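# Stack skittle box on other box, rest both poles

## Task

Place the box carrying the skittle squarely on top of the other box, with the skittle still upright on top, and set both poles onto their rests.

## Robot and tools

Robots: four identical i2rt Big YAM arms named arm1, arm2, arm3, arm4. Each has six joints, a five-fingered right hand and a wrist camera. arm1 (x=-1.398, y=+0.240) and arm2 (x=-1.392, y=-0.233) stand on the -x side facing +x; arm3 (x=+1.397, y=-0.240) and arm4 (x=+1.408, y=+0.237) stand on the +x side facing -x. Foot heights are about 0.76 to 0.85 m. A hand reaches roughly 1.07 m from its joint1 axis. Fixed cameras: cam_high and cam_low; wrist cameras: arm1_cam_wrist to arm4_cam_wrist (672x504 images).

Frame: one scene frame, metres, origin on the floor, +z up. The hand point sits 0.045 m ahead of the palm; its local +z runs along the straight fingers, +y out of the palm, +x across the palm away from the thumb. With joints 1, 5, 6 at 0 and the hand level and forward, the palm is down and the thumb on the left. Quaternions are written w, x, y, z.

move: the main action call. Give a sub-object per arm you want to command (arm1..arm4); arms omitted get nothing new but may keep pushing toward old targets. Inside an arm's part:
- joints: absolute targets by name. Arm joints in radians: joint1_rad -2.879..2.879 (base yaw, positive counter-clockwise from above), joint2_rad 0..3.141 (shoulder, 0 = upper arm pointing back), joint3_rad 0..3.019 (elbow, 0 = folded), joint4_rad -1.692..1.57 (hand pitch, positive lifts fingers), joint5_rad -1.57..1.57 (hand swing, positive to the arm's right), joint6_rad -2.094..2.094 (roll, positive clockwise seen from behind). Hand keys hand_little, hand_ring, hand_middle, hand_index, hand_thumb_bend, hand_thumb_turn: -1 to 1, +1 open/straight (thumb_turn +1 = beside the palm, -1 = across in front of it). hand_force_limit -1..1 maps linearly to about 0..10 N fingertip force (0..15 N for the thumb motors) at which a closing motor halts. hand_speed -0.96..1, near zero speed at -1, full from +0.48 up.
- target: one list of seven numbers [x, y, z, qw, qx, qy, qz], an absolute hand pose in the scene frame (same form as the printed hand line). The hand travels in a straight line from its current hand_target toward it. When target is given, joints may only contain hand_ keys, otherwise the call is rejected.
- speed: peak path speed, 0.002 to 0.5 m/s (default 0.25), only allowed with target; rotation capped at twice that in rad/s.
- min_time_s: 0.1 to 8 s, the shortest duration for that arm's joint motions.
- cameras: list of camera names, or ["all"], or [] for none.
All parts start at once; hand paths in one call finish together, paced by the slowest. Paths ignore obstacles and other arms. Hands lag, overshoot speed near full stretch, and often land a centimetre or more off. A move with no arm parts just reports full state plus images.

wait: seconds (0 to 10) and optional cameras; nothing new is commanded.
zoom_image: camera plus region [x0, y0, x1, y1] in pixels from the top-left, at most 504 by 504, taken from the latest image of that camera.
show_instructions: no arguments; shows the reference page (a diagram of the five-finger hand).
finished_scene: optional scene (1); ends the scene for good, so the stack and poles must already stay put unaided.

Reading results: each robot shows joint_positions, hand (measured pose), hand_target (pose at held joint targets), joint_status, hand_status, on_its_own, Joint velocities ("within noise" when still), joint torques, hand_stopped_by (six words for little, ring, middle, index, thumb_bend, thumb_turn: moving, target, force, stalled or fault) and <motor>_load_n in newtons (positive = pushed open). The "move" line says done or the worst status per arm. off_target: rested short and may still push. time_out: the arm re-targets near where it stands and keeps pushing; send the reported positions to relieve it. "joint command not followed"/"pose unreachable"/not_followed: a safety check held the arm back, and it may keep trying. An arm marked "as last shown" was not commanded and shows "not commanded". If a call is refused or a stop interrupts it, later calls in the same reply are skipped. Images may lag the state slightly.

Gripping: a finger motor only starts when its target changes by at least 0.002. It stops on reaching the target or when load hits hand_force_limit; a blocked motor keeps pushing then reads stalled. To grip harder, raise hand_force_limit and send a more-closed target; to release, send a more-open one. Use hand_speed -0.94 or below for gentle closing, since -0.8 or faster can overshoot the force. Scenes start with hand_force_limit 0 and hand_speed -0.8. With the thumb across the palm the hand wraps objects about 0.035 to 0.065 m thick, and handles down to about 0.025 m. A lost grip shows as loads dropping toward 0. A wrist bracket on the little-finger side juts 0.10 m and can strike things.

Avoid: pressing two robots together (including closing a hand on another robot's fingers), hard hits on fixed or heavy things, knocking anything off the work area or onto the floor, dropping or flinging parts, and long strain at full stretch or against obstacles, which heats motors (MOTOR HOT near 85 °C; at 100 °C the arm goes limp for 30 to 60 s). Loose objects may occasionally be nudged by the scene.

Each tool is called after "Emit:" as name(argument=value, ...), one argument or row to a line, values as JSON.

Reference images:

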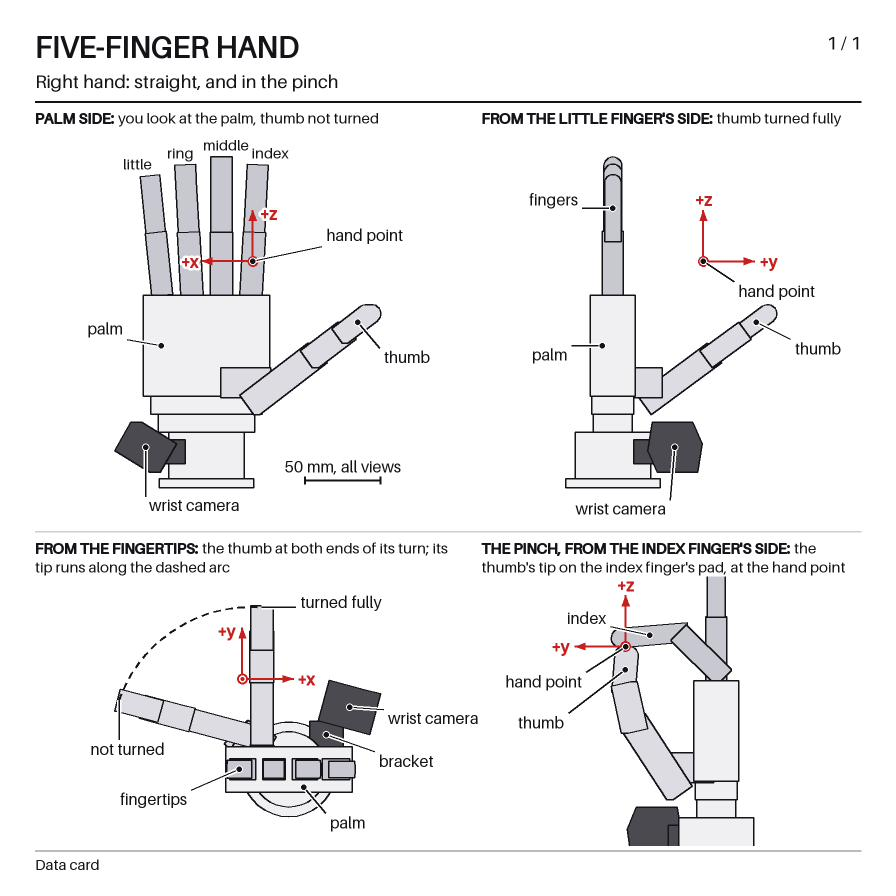

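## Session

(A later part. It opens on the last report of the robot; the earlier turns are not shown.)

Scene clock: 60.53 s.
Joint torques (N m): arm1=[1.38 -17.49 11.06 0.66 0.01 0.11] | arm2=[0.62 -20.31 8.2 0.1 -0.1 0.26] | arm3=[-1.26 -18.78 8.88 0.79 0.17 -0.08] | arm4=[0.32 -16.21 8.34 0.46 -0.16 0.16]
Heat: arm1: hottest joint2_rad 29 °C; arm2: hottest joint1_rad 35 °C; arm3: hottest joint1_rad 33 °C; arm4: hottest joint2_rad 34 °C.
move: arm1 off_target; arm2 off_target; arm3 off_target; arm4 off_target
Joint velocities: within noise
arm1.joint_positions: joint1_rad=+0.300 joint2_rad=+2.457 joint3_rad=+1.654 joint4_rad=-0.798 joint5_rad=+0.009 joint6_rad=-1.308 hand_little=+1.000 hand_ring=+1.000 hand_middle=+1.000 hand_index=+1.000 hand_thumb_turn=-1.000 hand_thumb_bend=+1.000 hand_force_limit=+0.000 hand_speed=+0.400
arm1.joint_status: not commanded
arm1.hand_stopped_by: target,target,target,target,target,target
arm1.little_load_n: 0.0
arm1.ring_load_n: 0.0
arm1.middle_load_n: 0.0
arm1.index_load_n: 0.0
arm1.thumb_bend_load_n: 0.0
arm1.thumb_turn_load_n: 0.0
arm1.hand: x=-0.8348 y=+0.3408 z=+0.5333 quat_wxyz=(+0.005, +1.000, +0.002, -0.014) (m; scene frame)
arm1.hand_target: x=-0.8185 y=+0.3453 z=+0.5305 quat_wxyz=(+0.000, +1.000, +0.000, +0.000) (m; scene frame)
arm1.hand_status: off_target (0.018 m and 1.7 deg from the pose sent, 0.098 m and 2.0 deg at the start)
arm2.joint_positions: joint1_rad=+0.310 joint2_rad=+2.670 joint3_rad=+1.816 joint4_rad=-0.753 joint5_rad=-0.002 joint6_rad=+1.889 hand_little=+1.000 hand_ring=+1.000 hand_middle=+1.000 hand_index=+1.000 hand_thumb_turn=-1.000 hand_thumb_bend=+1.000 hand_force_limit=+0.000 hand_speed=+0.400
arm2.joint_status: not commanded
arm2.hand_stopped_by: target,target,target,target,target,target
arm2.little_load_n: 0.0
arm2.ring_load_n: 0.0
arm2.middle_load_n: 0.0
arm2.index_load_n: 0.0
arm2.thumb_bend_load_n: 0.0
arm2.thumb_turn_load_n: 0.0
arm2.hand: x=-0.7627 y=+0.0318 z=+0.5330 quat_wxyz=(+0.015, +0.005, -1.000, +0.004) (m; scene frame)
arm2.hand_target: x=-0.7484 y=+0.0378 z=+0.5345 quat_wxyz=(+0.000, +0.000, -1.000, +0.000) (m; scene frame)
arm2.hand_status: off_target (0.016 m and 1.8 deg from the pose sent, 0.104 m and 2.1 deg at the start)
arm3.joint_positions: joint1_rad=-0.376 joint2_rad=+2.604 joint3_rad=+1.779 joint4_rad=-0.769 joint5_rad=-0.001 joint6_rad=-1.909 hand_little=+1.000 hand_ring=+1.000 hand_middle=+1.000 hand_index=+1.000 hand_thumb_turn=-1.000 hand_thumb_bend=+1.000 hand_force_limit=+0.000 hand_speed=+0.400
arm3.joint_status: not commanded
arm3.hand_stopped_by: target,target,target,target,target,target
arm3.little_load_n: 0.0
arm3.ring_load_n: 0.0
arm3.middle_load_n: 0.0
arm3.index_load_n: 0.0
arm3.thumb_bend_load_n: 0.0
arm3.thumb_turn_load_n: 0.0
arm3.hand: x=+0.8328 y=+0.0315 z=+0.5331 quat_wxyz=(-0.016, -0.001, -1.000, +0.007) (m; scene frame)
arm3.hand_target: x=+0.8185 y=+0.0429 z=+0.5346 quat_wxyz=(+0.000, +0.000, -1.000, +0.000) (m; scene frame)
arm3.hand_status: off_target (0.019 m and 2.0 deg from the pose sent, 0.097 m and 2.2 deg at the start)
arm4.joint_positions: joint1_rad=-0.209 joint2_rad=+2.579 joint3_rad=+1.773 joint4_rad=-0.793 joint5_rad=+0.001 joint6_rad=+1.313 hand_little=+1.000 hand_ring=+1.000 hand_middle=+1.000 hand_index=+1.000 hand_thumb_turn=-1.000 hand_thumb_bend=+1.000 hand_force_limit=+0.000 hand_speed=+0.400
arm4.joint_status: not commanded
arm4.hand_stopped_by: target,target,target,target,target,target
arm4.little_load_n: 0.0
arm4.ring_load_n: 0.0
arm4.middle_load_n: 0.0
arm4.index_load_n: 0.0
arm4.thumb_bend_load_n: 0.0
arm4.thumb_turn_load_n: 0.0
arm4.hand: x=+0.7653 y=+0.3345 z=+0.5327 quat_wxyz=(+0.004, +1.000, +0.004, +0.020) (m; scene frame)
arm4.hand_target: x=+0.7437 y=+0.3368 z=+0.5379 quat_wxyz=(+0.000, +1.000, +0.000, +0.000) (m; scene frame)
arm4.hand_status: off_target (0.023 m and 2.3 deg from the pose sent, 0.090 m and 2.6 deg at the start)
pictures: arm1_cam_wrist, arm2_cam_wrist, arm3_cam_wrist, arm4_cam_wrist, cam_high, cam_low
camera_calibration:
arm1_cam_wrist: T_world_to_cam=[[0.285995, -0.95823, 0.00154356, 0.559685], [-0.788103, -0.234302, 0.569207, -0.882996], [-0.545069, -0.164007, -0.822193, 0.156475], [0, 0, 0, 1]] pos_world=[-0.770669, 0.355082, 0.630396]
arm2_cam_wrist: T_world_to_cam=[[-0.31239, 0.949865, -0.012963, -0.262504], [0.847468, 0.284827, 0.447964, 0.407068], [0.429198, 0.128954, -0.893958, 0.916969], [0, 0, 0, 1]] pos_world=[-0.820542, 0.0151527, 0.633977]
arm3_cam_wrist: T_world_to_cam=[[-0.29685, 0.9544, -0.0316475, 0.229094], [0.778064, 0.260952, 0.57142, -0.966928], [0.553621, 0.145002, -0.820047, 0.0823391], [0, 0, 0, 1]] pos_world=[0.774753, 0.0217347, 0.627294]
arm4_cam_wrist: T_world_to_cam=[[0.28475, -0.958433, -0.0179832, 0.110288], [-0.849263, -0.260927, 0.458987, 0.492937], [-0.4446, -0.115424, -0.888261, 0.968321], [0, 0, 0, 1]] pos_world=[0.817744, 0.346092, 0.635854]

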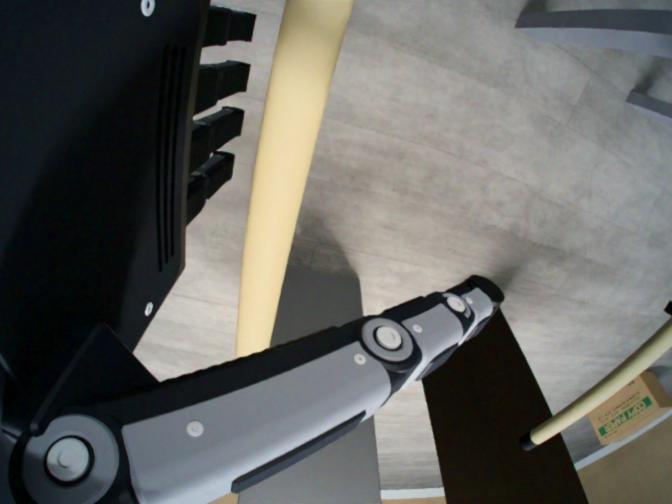

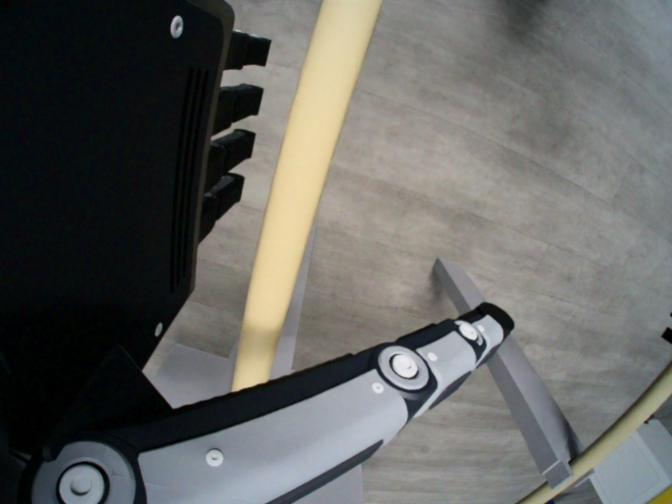

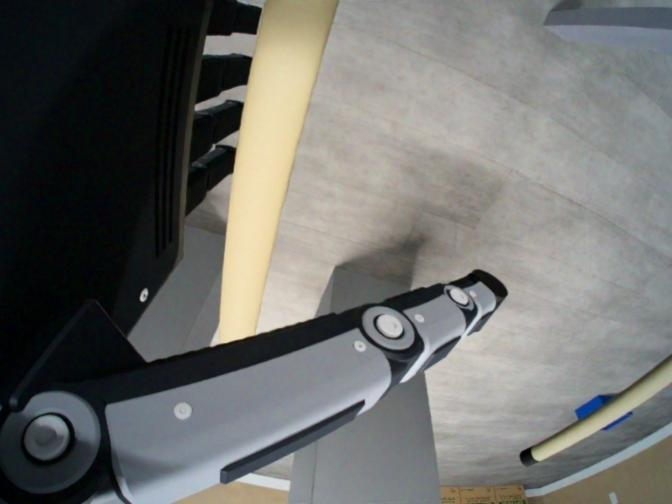

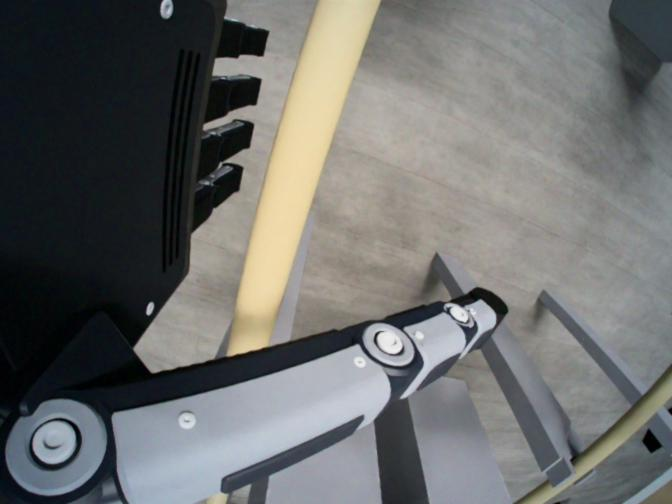

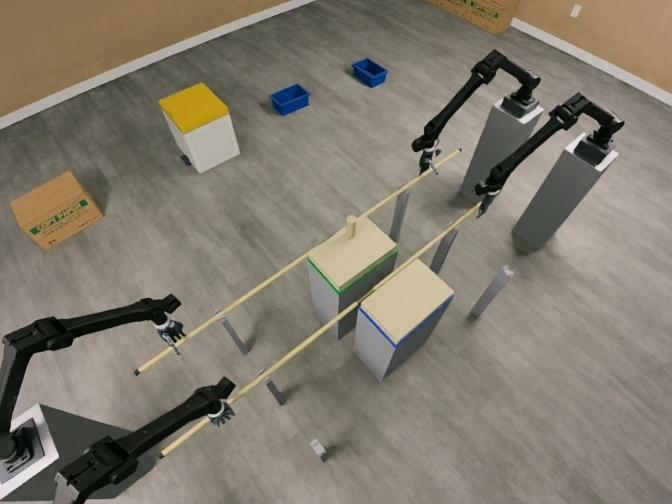

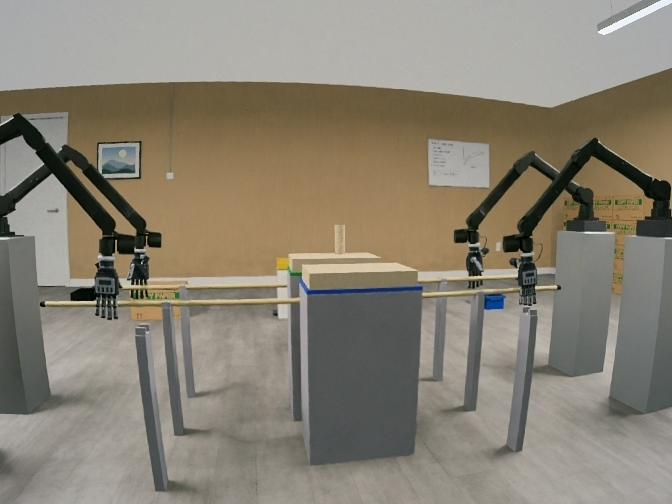

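Emit:
move(
  arm1={"target": [-0.818, 0.3225, 0.489, 0, 1, 0, 0], "speed": 0.1},
  arm2={"target": [-0.750, 0.0465, 0.4935, 0, 0, -1, 0], "speed": 0.1},
  arm3={"target": [0.8195, 0.0455, 0.4935, 0, 0, -1, 0], "speed": 0.1},
  arm4={"target": [0.743, 0.316, 0.497, 0, 1, 0, 0], "speed": 0.1},
  cameras=["arm1_cam_wrist", "arm2_cam_wrist", "arm3_cam_wrist", "arm4_cam_wrist"],
)

Scene clock: 64.37 s.
Joint torques (N m): arm1=[0.62 -17.49 10.39 0.68 0.17 -0.01] | arm2=[1.61 -20.07 7.86 0.4 -0.04 0.21] | arm3=[-1.32 -18.78 8.46 0.76 0.17 -0.08] | arm4=[0.85 -16.32 7.88 0.51 -0.14 0.13]
Heat: arm1: hottest joint2_rad 30 °C; arm2: hottest joint1_rad 35 °C; arm3: hottest joint1_rad 33 °C; arm4: hottest joint2_rad 34 °C.
move: arm1 off_target; arm2 off_target; arm3 off_target; arm4 off_target
Joint velocities: within noise
arm1.joint_positions: joint1_rad=+0.272 joint2_rad=+2.527 joint3_rad=+1.663 joint4_rad=-0.735 joint5_rad=+0.005 joint6_rad=-1.332 hand_little=+1.000 hand_ring=+1.000 hand_middle=+1.000 hand_index=+1.000 hand_thumb_turn=-1.000 hand_thumb_bend=+1.000 hand_force_limit=+0.000 hand_speed=+0.400
arm1.joint_status: not commanded
arm1.hand_stopped_by: target,target,target,target,target,target
arm1.little_load_n: 0.0
arm1.ring_load_n: 0.0
arm1.middle_load_n: 0.0
arm1.index_load_n: 0.0
arm1.thumb_bend_load_n: 0.0
arm1.thumb_turn_load_n: 0.0
arm1.hand: x=-0.8351 y=+0.3244 z=+0.4932 quat_wxyz=(+0.003, +1.000, +0.000, -0.013) (m; scene frame)
arm1.hand_target: x=-0.8184 y=+0.3224 z=+0.4897 quat_wxyz=(+0.000, +1.000, +0.000, +0.000) (m; scene frame)
arm1.hand_status: off_target (0.018 m and 1.5 deg from the pose sent, 0.051 m and 1.7 deg at the start)
arm2.joint_positions: joint1_rad=+0.312 joint2_rad=+2.761 joint3_rad=+1.881 joint4_rad=-0.725 joint5_rad=-0.002 joint6_rad=+1.903 hand_little=+1.000 hand_ring=+1.000 hand_middle=+1.000 hand_index=+1.000 hand_thumb_turn=-1.000 hand_thumb_bend=+1.000 hand_force_limit=+0.000 hand_speed=+0.400
arm2.joint_status: not commanded
arm2.hand_stopped_by: target,target,target,target,target,target
arm2.little_load_n: 0.0
arm2.ring_load_n: 0.0
arm2.middle_load_n: 0.0
arm2.index_load_n: 0.0
arm2.thumb_bend_load_n: 0.0
arm2.thumb_turn_load_n: 0.0
arm2.hand: x=-0.7608 y=+0.0329 z=+0.4926 quat_wxyz=(+0.014, -0.001, -1.000, +0.004) (m; scene frame)
arm2.hand_target: x=-0.7505 y=+0.0464 z=+0.4940 quat_wxyz=(+0.000, +0.000, -1.000, +0.000) (m; scene frame)
arm2.hand_status: off_target (0.017 m and 1.7 deg from the pose sent, 0.044 m and 1.8 deg at the start)
arm3.joint_positions: joint1_rad=-0.380 joint2_rad=+2.691 joint3_rad=+1.830 joint4_rad=-0.733 joint5_rad=-0.001 joint6_rad=-1.914 hand_little=+1.000 hand_ring=+1.000 hand_middle=+1.000 hand_index=+1.000 hand_thumb_turn=-1.000 hand_thumb_bend=+1.000 hand_force_limit=+0.000 hand_speed=+0.400
arm3.joint_status: not commanded
arm3.hand_stopped_by: target,target,target,target,target,target
arm3.little_load_n: 0.0
arm3.ring_load_n: 0.0
arm3.middle_load_n: 0.0
arm3.index_load_n: 0.0
arm3.thumb_bend_load_n: 0.0
arm3.thumb_turn_load_n: 0.0
arm3.hand: x=+0.8342 y=+0.0335 z=+0.4921 quat_wxyz=(-0.016, -0.001, -1.000, +0.007) (m; scene frame)
arm3.hand_target: x=+0.8200 y=+0.0454 z=+0.4941 quat_wxyz=(+0.000, +0.000, -1.000, +0.000) (m; scene frame)
arm3.hand_status: off_target (0.019 m and 2.0 deg from the pose sent, 0.044 m and 2.0 deg at the start)
arm4.joint_positions: joint1_rad=-0.186 joint2_rad=+2.655 joint3_rad=+1.798 joint4_rad=-0.743 joint5_rad=+0.001 joint6_rad=+1.345 hand_little=+1.000 hand_ring=+1.000 hand_middle=+1.000 hand_index=+1.000 hand_thumb_turn=-1.000 hand_thumb_bend=+1.000 hand_force_limit=+0.000 hand_speed=+0.400
arm4.joint_status: not commanded
arm4.hand_stopped_by: target,target,target,target,target,target
arm4.little_load_n: 0.0
arm4.ring_load_n: 0.0
arm4.middle_load_n: 0.0
arm4.index_load_n: 0.0
arm4.thumb_bend_load_n: -0.5
arm4.thumb_turn_load_n: 0.0
arm4.hand: x=+0.7656 y=+0.3195 z=+0.4927 quat_wxyz=(+0.004, +1.000, -0.001, +0.019) (m; scene frame)
arm4.hand_target: x=+0.7436 y=+0.3158 z=+0.4980 quat_wxyz=(+0.000, +1.000, +0.000, +0.000) (m; scene frame)
arm4.hand_status: off_target (0.023 m and 2.3 deg from the pose sent, 0.046 m and 2.4 deg at the start)
pictures: arm1_cam_wrist, arm2_cam_wrist, arm3_cam_wrist, arm4_cam_wrist
camera_calibration:
arm1_cam_wrist: T_world_to_cam=[[0.282549, -0.95925, -0.0024392, 0.543596], [-0.789706, -0.234052, 0.567084, -0.864658], [-0.544546, -0.158303, -0.823657, 0.119998], [0, 0, 0, 1]] pos_world=[-0.771074, 0.338066, 0.590497]
arm2_cam_wrist: T_world_to_cam=[[-0.301166, 0.953478, -0.0133593, -0.254928], [0.850047, 0.274792, 0.449344, 0.42493], [0.432111, 0.123971, -0.893259, 0.881848], [0, 0, 0, 1]] pos_world=[-0.819042, 0.0169777, 0.593373]
arm3_cam_wrist: T_world_to_cam=[[-0.297622, 0.954135, -0.0323581, 0.227293], [0.777274, 0.261855, 0.572082, -0.944772], [0.554317, 0.145113, -0.819558, 0.0467958], [0, 0, 0, 1]] pos_world=[0.776054, 0.0237342, 0.586194]
arm4_cam_wrist: T_world_to_cam=[[0.275648, -0.961069, -0.0190917, 0.103392], [-0.85166, -0.253382, 0.458774, 0.50707], [-0.445751, -0.110201, -0.888348, 0.930499], [0, 0, 0, 1]] pos_world=[0.818122, 0.33039, 0.595951]

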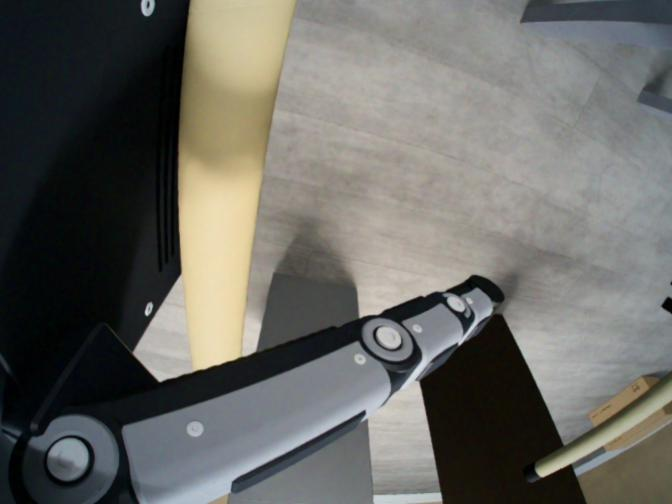

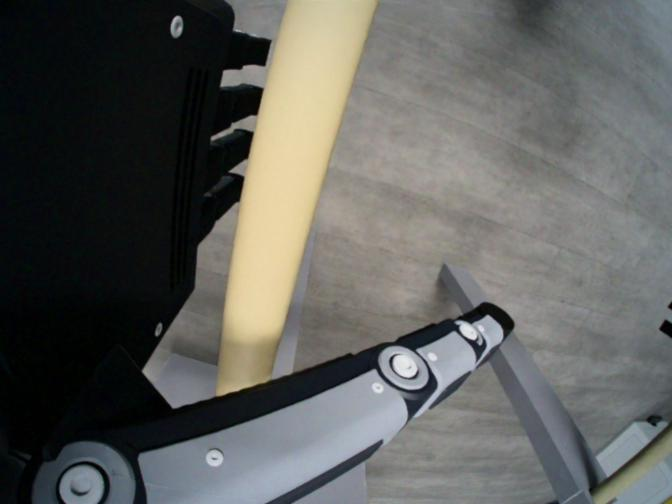

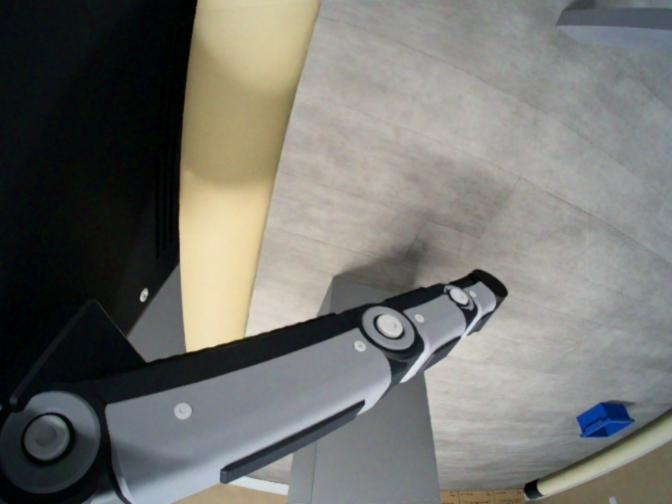

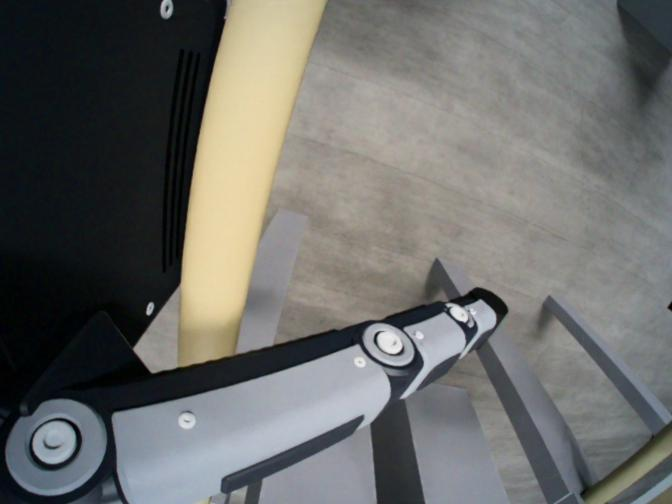

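Emit:
move(
  arm1={"joints": {"hand_speed": -0.4, "hand_force_limit": -0.2, "hand_little": -0.3, "hand_ring": -0.3, "hand_middle": -0.3, "hand_index": -0.3}},
  arm2={"joints": {"hand_speed": -0.4, "hand_force_limit": -0.2, "hand_little": -0.3, "hand_ring": -0.3, "hand_middle": -0.3, "hand_index": -0.3}},
  arm3={"joints": {"hand_speed": -0.4, "hand_force_limit": -0.2, "hand_little": -0.3, "hand_ring": -0.3, "hand_middle": -0.3, "hand_index": -0.3}},
  arm4={"joints": {"hand_speed": -0.4, "hand_force_limit": -0.2, "hand_little": -0.3, "hand_ring": -0.3, "hand_middle": -0.3, "hand_index": -0.3}},
  cameras=["arm1_cam_wrist", "arm2_cam_wrist", "arm3_cam_wrist", "arm4_cam_wrist"],
)

Scene clock: 67.00 s.
Joint torques (N m): arm1=[0.56 -17.49 10.41 0.69 0.18 -0.01] | arm2=[1.67 -20.54 7.68 0.24 -0.11 0.28] | arm3=[-1.26 -19.49 8.44 0.83 0.18 -0.06] | arm4=[1.14 -16.67 7.86 0.49 -0.14 0.14]
Heat: arm1: hottest joint2_rad 30 °C; arm2: hottest joint1_rad 35 °C; arm3: hottest joint1_rad 33 °C; arm4: hottest joint2_rad 34 °C.
move: arm1 done; arm2 done; arm3 done; arm4 done
Joint velocities: within noise
arm1.joint_positions: joint1_rad=+0.272 joint2_rad=+2.527 joint3_rad=+1.663 joint4_rad=-0.735 joint5_rad=+0.005 joint6_rad=-1.332 hand_little=-0.300 hand_ring=-0.300 hand_middle=-0.300 hand_index=-0.300 hand_thumb_turn=-1.000 hand_thumb_bend=+1.000 hand_force_limit=-0.200 hand_speed=-0.400
arm1.joint_status: all done
arm1.hand_stopped_by: target,target,target,target,target,target
arm1.little_load_n: 0.0
arm1.ring_load_n: 0.5
arm1.middle_load_n: 0.0
arm1.index_load_n: 0.5
arm1.thumb_bend_load_n: 0.0
arm1.thumb_turn_load_n: 0.0
arm1.hand: x=-0.8351 y=+0.3244 z=+0.4932 quat_wxyz=(+0.003, +1.000, +0.000, -0.013) (m; scene frame)
arm1.hand_target: x=-0.8184 y=+0.3224 z=+0.4897 quat_wxyz=(+0.000, +1.000, +0.000, +0.000) (m; scene frame)
arm1.hand_status: not commanded
arm2.joint_positions: joint1_rad=+0.312 joint2_rad=+2.761 joint3_rad=+1.881 joint4_rad=-0.725 joint5_rad=-0.002 joint6_rad=+1.903 hand_little=-0.300 hand_ring=-0.300 hand_middle=-0.300 hand_index=-0.300 hand_thumb_turn=-1.000 hand_thumb_bend=+1.000 hand_force_limit=-0.200 hand_speed=-0.400
arm2.joint_status: all done
arm2.hand_stopped_by: target,target,target,target,target,target
arm2.little_load_n: 0.5
arm2.ring_load_n: 0.0
arm2.middle_load_n: 0.0
arm2.index_load_n: 0.5
arm2.thumb_bend_load_n: 0.0
arm2.thumb_turn_load_n: 0.0
arm2.hand: x=-0.7608 y=+0.0330 z=+0.4926 quat_wxyz=(+0.014, -0.001, -1.000, +0.004) (m; scene frame)
arm2.hand_target: x=-0.7506 y=+0.0465 z=+0.4940 quat_wxyz=(+0.000, +0.000, -1.000, +0.000) (m; scene frame)
arm2.hand_status: not commanded
arm3.joint_positions: joint1_rad=-0.380 joint2_rad=+2.691 joint3_rad=+1.830 joint4_rad=-0.733 joint5_rad=-0.001 joint6_rad=-1.914 hand_little=-0.300 hand_ring=-0.300 hand_middle=-0.300 hand_index=-0.300 hand_thumb_turn=-1.000 hand_thumb_bend=+1.000 hand_force_limit=-0.200 hand_speed=-0.400
arm3.joint_status: all done
arm3.hand_stopped_by: target,target,target,target,target,target
arm3.little_load_n: 0.0
arm3.ring_load_n: 0.0
arm3.middle_load_n: 0.0
arm3.index_load_n: 0.0
arm3.thumb_bend_load_n: 0.0
arm3.thumb_turn_load_n: 0.0
arm3.hand: x=+0.8341 y=+0.0336 z=+0.4921 quat_wxyz=(-0.016, -0.001, -1.000, +0.007) (m; scene frame)
arm3.hand_target: x=+0.8200 y=+0.0453 z=+0.4941 quat_wxyz=(+0.000, +0.000, -1.000, +0.000) (m; scene frame)
arm3.hand_status: not commanded
arm4.joint_positions: joint1_rad=-0.186 joint2_rad=+2.655 joint3_rad=+1.798 joint4_rad=-0.743 joint5_rad=+0.001 joint6_rad=+1.345 hand_little=-0.300 hand_ring=-0.300 hand_middle=-0.300 hand_index=-0.300 hand_thumb_turn=-1.000 hand_thumb_bend=+1.000 hand_force_limit=-0.200 hand_speed=-0.400
arm4.joint_status: all done
arm4.hand_stopped_by: target,target,target,target,target,target
arm4.little_load_n: 0.0
arm4.ring_load_n: 0.0
arm4.middle_load_n: 0.0
arm4.index_load_n: 0.0
arm4.thumb_bend_load_n: 0.0
arm4.thumb_turn_load_n: 0.0
arm4.hand: x=+0.7656 y=+0.3195 z=+0.4927 quat_wxyz=(+0.004, +1.000, -0.001, +0.019) (m; scene frame)
arm4.hand_target: x=+0.7436 y=+0.3158 z=+0.4980 quat_wxyz=(+0.000, +1.000, +0.000, +0.000) (m; scene frame)
arm4.hand_status: not commanded
pictures: arm1_cam_wrist, arm2_cam_wrist, arm3_cam_wrist, arm4_cam_wrist
camera_calibration:
arm1_cam_wrist: T_world_to_cam=[[0.282549, -0.95925, -0.0024392, 0.543596], [-0.789706, -0.234052, 0.567084, -0.864658], [-0.544546, -0.158303, -0.823657, 0.119998], [0, 0, 0, 1]] pos_world=[-0.771074, 0.338066, 0.590497]
arm2_cam_wrist: T_world_to_cam=[[-0.300755, 0.953603, -0.0137084, -0.25458], [0.850137, 0.274582, 0.449302, 0.424977], [0.432219, 0.123476, -0.893275, 0.88193], [0, 0, 0, 1]] pos_world=[-0.819042, 0.0171793, 0.593373]
arm3_cam_wrist: T_world_to_cam=[[-0.297974, 0.954025, -0.0323785, 0.22758], [0.777152, 0.262147, 0.572113, -0.944703], [0.554298, 0.145312, -0.819535, 0.0467923], [0, 0, 0, 1]] pos_world=[0.776054, 0.0237343, 0.586194]
arm4_cam_wrist: T_world_to_cam=[[0.275648, -0.961069, -0.0190917, 0.103392], [-0.85166, -0.253382, 0.458774, 0.50707], [-0.445751, -0.110201, -0.888348, 0.930499], [0, 0, 0, 1]] pos_world=[0.818122, 0.33039, 0.595951]

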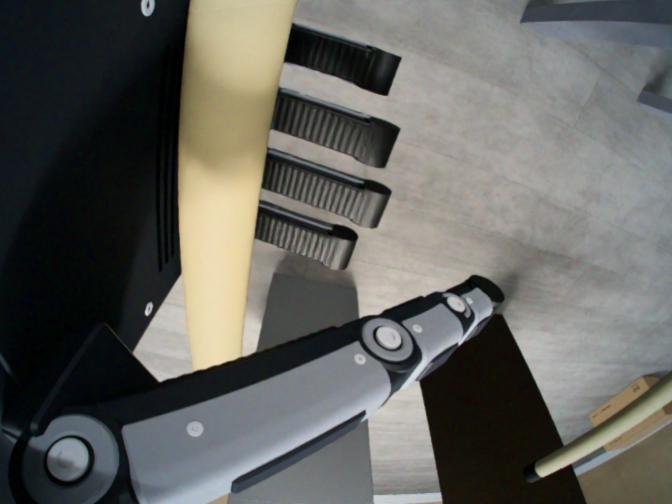

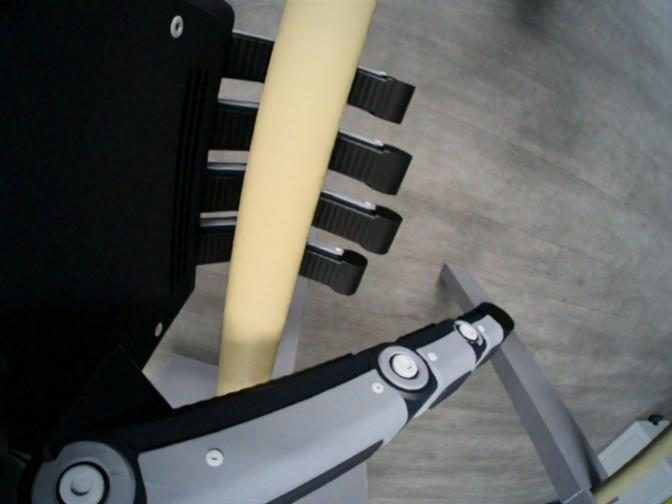

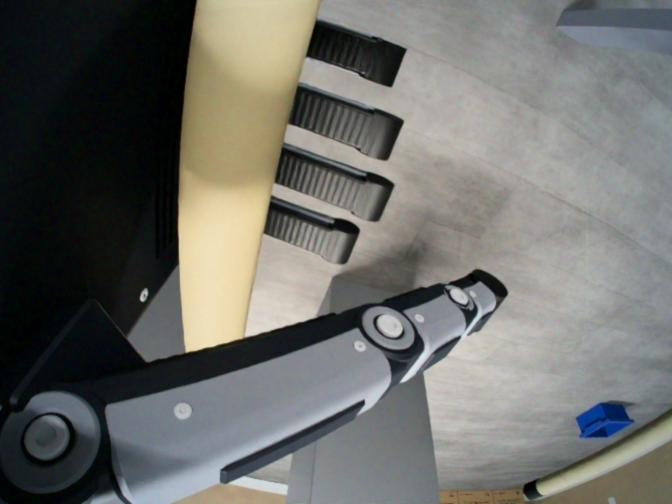

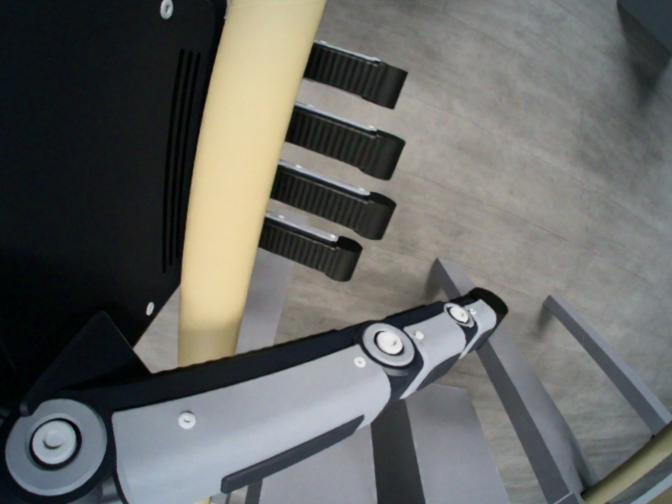

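Emit:
move(
  arm1={"joints": {"hand_speed": -0.88, "hand_force_limit": -0.2, "hand_little": -1, "hand_ring": -1, "hand_middle": -1, "hand_index": -1}},
  arm2={"joints": {"hand_speed": -0.88, "hand_force_limit": -0.2, "hand_little": -1, "hand_ring": -1, "hand_middle": -1, "hand_index": -1}},
  arm3={"joints": {"hand_speed": -0.88, "hand_force_limit": -0.2, "hand_little": -1, "hand_ring": -1, "hand_middle": -1, "hand_index": -1}},
  arm4={"joints": {"hand_speed": -0.88, "hand_force_limit": -0.2, "hand_little": -1, "hand_ring": -1, "hand_middle": -1, "hand_index": -1}},
  cameras=["arm1_cam_wrist", "arm2_cam_wrist", "arm3_cam_wrist", "arm4_cam_wrist"],
)

Scene clock: 70.03 s.
Joint torques (N m): arm1=[0.56 -17.44 10.37 0.65 0.18 0.03] | arm2=[1.55 -19.66 7.72 -0.06 -0.15 0.28] | arm3=[-1.26 -19.37 8.44 0.8 0.19 -0.06] | arm4=[0.73 -16.62 7.94 0.38 -0.15 0.14]
Heat: arm1: hottest joint2_rad 30 °C; arm2: hottest joint1_rad 35 °C; arm3: hottest joint1_rad 33 °C; arm4: hottest joint2_rad 34 °C.
move: arm1 done; arm2 done; arm3 done; arm4 done
Joint velocities: within noise
arm1.joint_positions: joint1_rad=+0.272 joint2_rad=+2.527 joint3_rad=+1.663 joint4_rad=-0.735 joint5_rad=+0.005 joint6_rad=-1.337 hand_little=-1.000 hand_ring=-1.000 hand_middle=-1.000 hand_index=-1.000 hand_thumb_turn=-1.000 hand_thumb_bend=+1.000 hand_force_limit=-0.200 hand_speed=-0.880
arm1.joint_status: all done
arm1.hand_stopped_by: target,target,target,target,target,target
arm1.little_load_n: 0.0
arm1.ring_load_n: 0.0
arm1.middle_load_n: 0.0
arm1.index_load_n: 0.5
arm1.thumb_bend_load_n: 0.0
arm1.thumb_turn_load_n: 0.0
arm1.hand: x=-0.8348 y=+0.3243 z=+0.4932 quat_wxyz=(+0.003, +1.000, +0.002, -0.013) (m; scene frame)
arm1.hand_target: x=-0.8184 y=+0.3224 z=+0.4897 quat_wxyz=(+0.000, +1.000, +0.000, +0.000) (m; scene frame)
arm1.hand_status: not commanded
arm2.joint_positions: joint1_rad=+0.314 joint2_rad=+2.762 joint3_rad=+1.881 joint4_rad=-0.723 joint5_rad=-0.001 joint6_rad=+1.905 hand_little=-1.000 hand_ring=-1.000 hand_middle=-1.000 hand_index=-1.000 hand_thumb_turn=-1.000 hand_thumb_bend=+1.000 hand_force_limit=-0.200 hand_speed=-0.880
arm2.joint_status: all done
arm2.hand_stopped_by: target,target,target,target,target,target
arm2.little_load_n: 0.5
arm2.ring_load_n: 0.5
arm2.middle_load_n: 0.0
arm2.index_load_n: 0.0
arm2.thumb_bend_load_n: 0.0
arm2.thumb_turn_load_n: 0.0
arm2.hand: x=-0.7614 y=+0.0339 z=+0.4916 quat_wxyz=(+0.013, -0.001, -1.000, +0.004) (m; scene frame)
arm2.hand_target: x=-0.7505 y=+0.0465 z=+0.4941 quat_wxyz=(+0.000, +0.000, -1.000, +0.000) (m; scene frame)
arm2.hand_status: not commanded
arm3.joint_positions: joint1_rad=-0.380 joint2_rad=+2.691 joint3_rad=+1.830 joint4_rad=-0.733 joint5_rad=-0.001 joint6_rad=-1.914 hand_little=-1.000 hand_ring=-1.000 hand_middle=-1.000 hand_index=-1.000 hand_thumb_turn=-1.000 hand_thumb_bend=+1.000 hand_force_limit=-0.200 hand_speed=-0.880
arm3.joint_status: all done
arm3.hand_stopped_by: target,target,target,target,target,target
arm3.little_load_n: 0.0
arm3.ring_load_n: 0.0
arm3.middle_load_n: 0.0
arm3.index_load_n: 0.0
arm3.thumb_bend_load_n: 0.0
arm3.thumb_turn_load_n: 0.0
arm3.hand: x=+0.8341 y=+0.0336 z=+0.4921 quat_wxyz=(-0.016, -0.001, -1.000, +0.007) (m; scene frame)
arm3.hand_target: x=+0.8200 y=+0.0453 z=+0.4941 quat_wxyz=(+0.000, +0.000, -1.000, +0.000) (m; scene frame)
arm3.hand_status: not commanded
arm4.joint_positions: joint1_rad=-0.186 joint2_rad=+2.656 joint3_rad=+1.798 joint4_rad=-0.741 joint5_rad=+0.001 joint6_rad=+1.345 hand_little=-1.000 hand_ring=-1.000 hand_middle=-1.000 hand_index=-1.000 hand_thumb_turn=-1.000 hand_thumb_bend=+1.000 hand_force_limit=-0.200 hand_speed=-0.880
arm4.joint_status: all done
arm4.hand_stopped_by: target,target,target,target,target,target
arm4.little_load_n: 1.0
arm4.ring_load_n: 0.0
arm4.middle_load_n: 0.0
arm4.index_load_n: 0.0
arm4.thumb_bend_load_n: 0.0
arm4.thumb_turn_load_n: 0.0
arm4.hand: x=+0.7657 y=+0.3194 z=+0.4918 quat_wxyz=(+0.004, +1.000, -0.001, +0.019) (m; scene frame)
arm4.hand_target: x=+0.7437 y=+0.3158 z=+0.4979 quat_wxyz=(+0.000, +1.000, +0.000, +0.000) (m; scene frame)
arm4.hand_status: not commanded
pictures: arm1_cam_wrist, arm2_cam_wrist, arm3_cam_wrist, arm4_cam_wrist
camera_calibration:
arm1_cam_wrist: T_world_to_cam=[[0.286955, -0.957941, -0.00258676, 0.546687], [-0.7886, -0.23776, 0.567081, -0.862362], [-0.543845, -0.160687, -0.823658, 0.121474], [0, 0, 0, 1]] pos_world=[-0.77087, 0.338178, 0.590496]
arm2_cam_wrist: T_world_to_cam=[[-0.301579, 0.953325, -0.0149001, -0.255627], [0.849544, 0.275777, 0.44969, 0.425039], [0.43281, 0.122959, -0.89306, 0.881594], [0, 0, 0, 1]] pos_world=[-0.819744, 0.0180794, 0.592371]
arm3_cam_wrist: T_world_to_cam=[[-0.297974, 0.954025, -0.0323785, 0.22758], [0.777152, 0.262147, 0.572113, -0.944703], [0.554298, 0.145312, -0.819535, 0.0467923], [0, 0, 0, 1]] pos_world=[0.776054, 0.0237343, 0.586194]
arm4_cam_wrist: T_world_to_cam=[[0.275657, -0.96106, -0.0194301, 0.103412], [-0.851297, -0.253462, 0.459402, 0.507031], [-0.446438, -0.110096, -0.888016, 0.93002], [0, 0, 0, 1]] pos_world=[0.818323, 0.33029, 0.594951]

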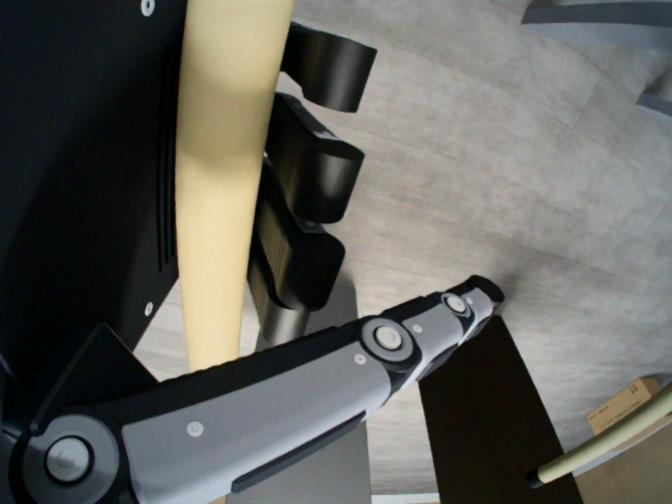

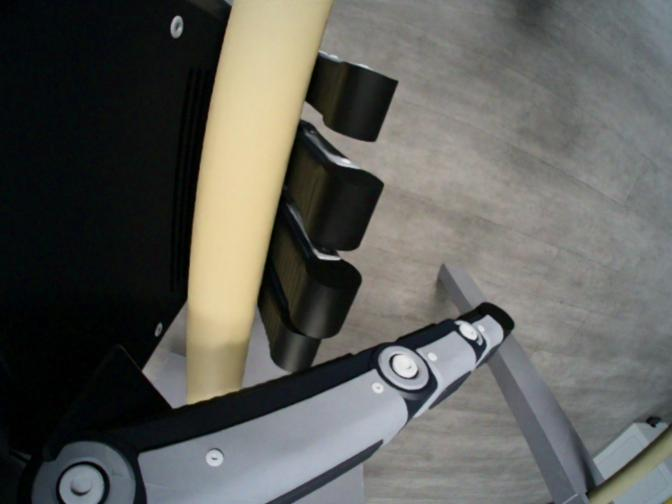

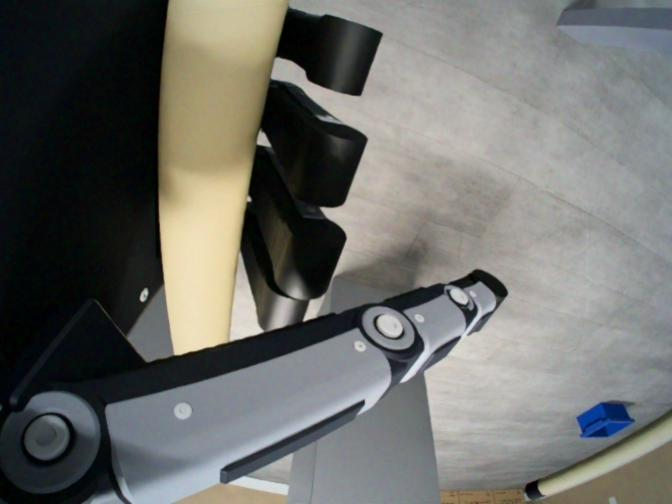

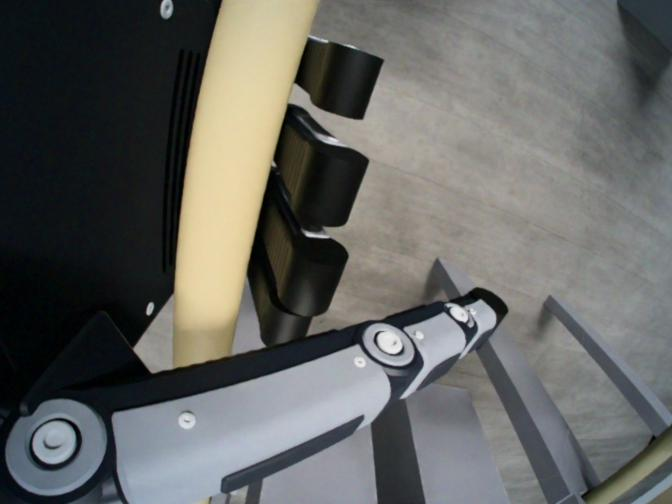

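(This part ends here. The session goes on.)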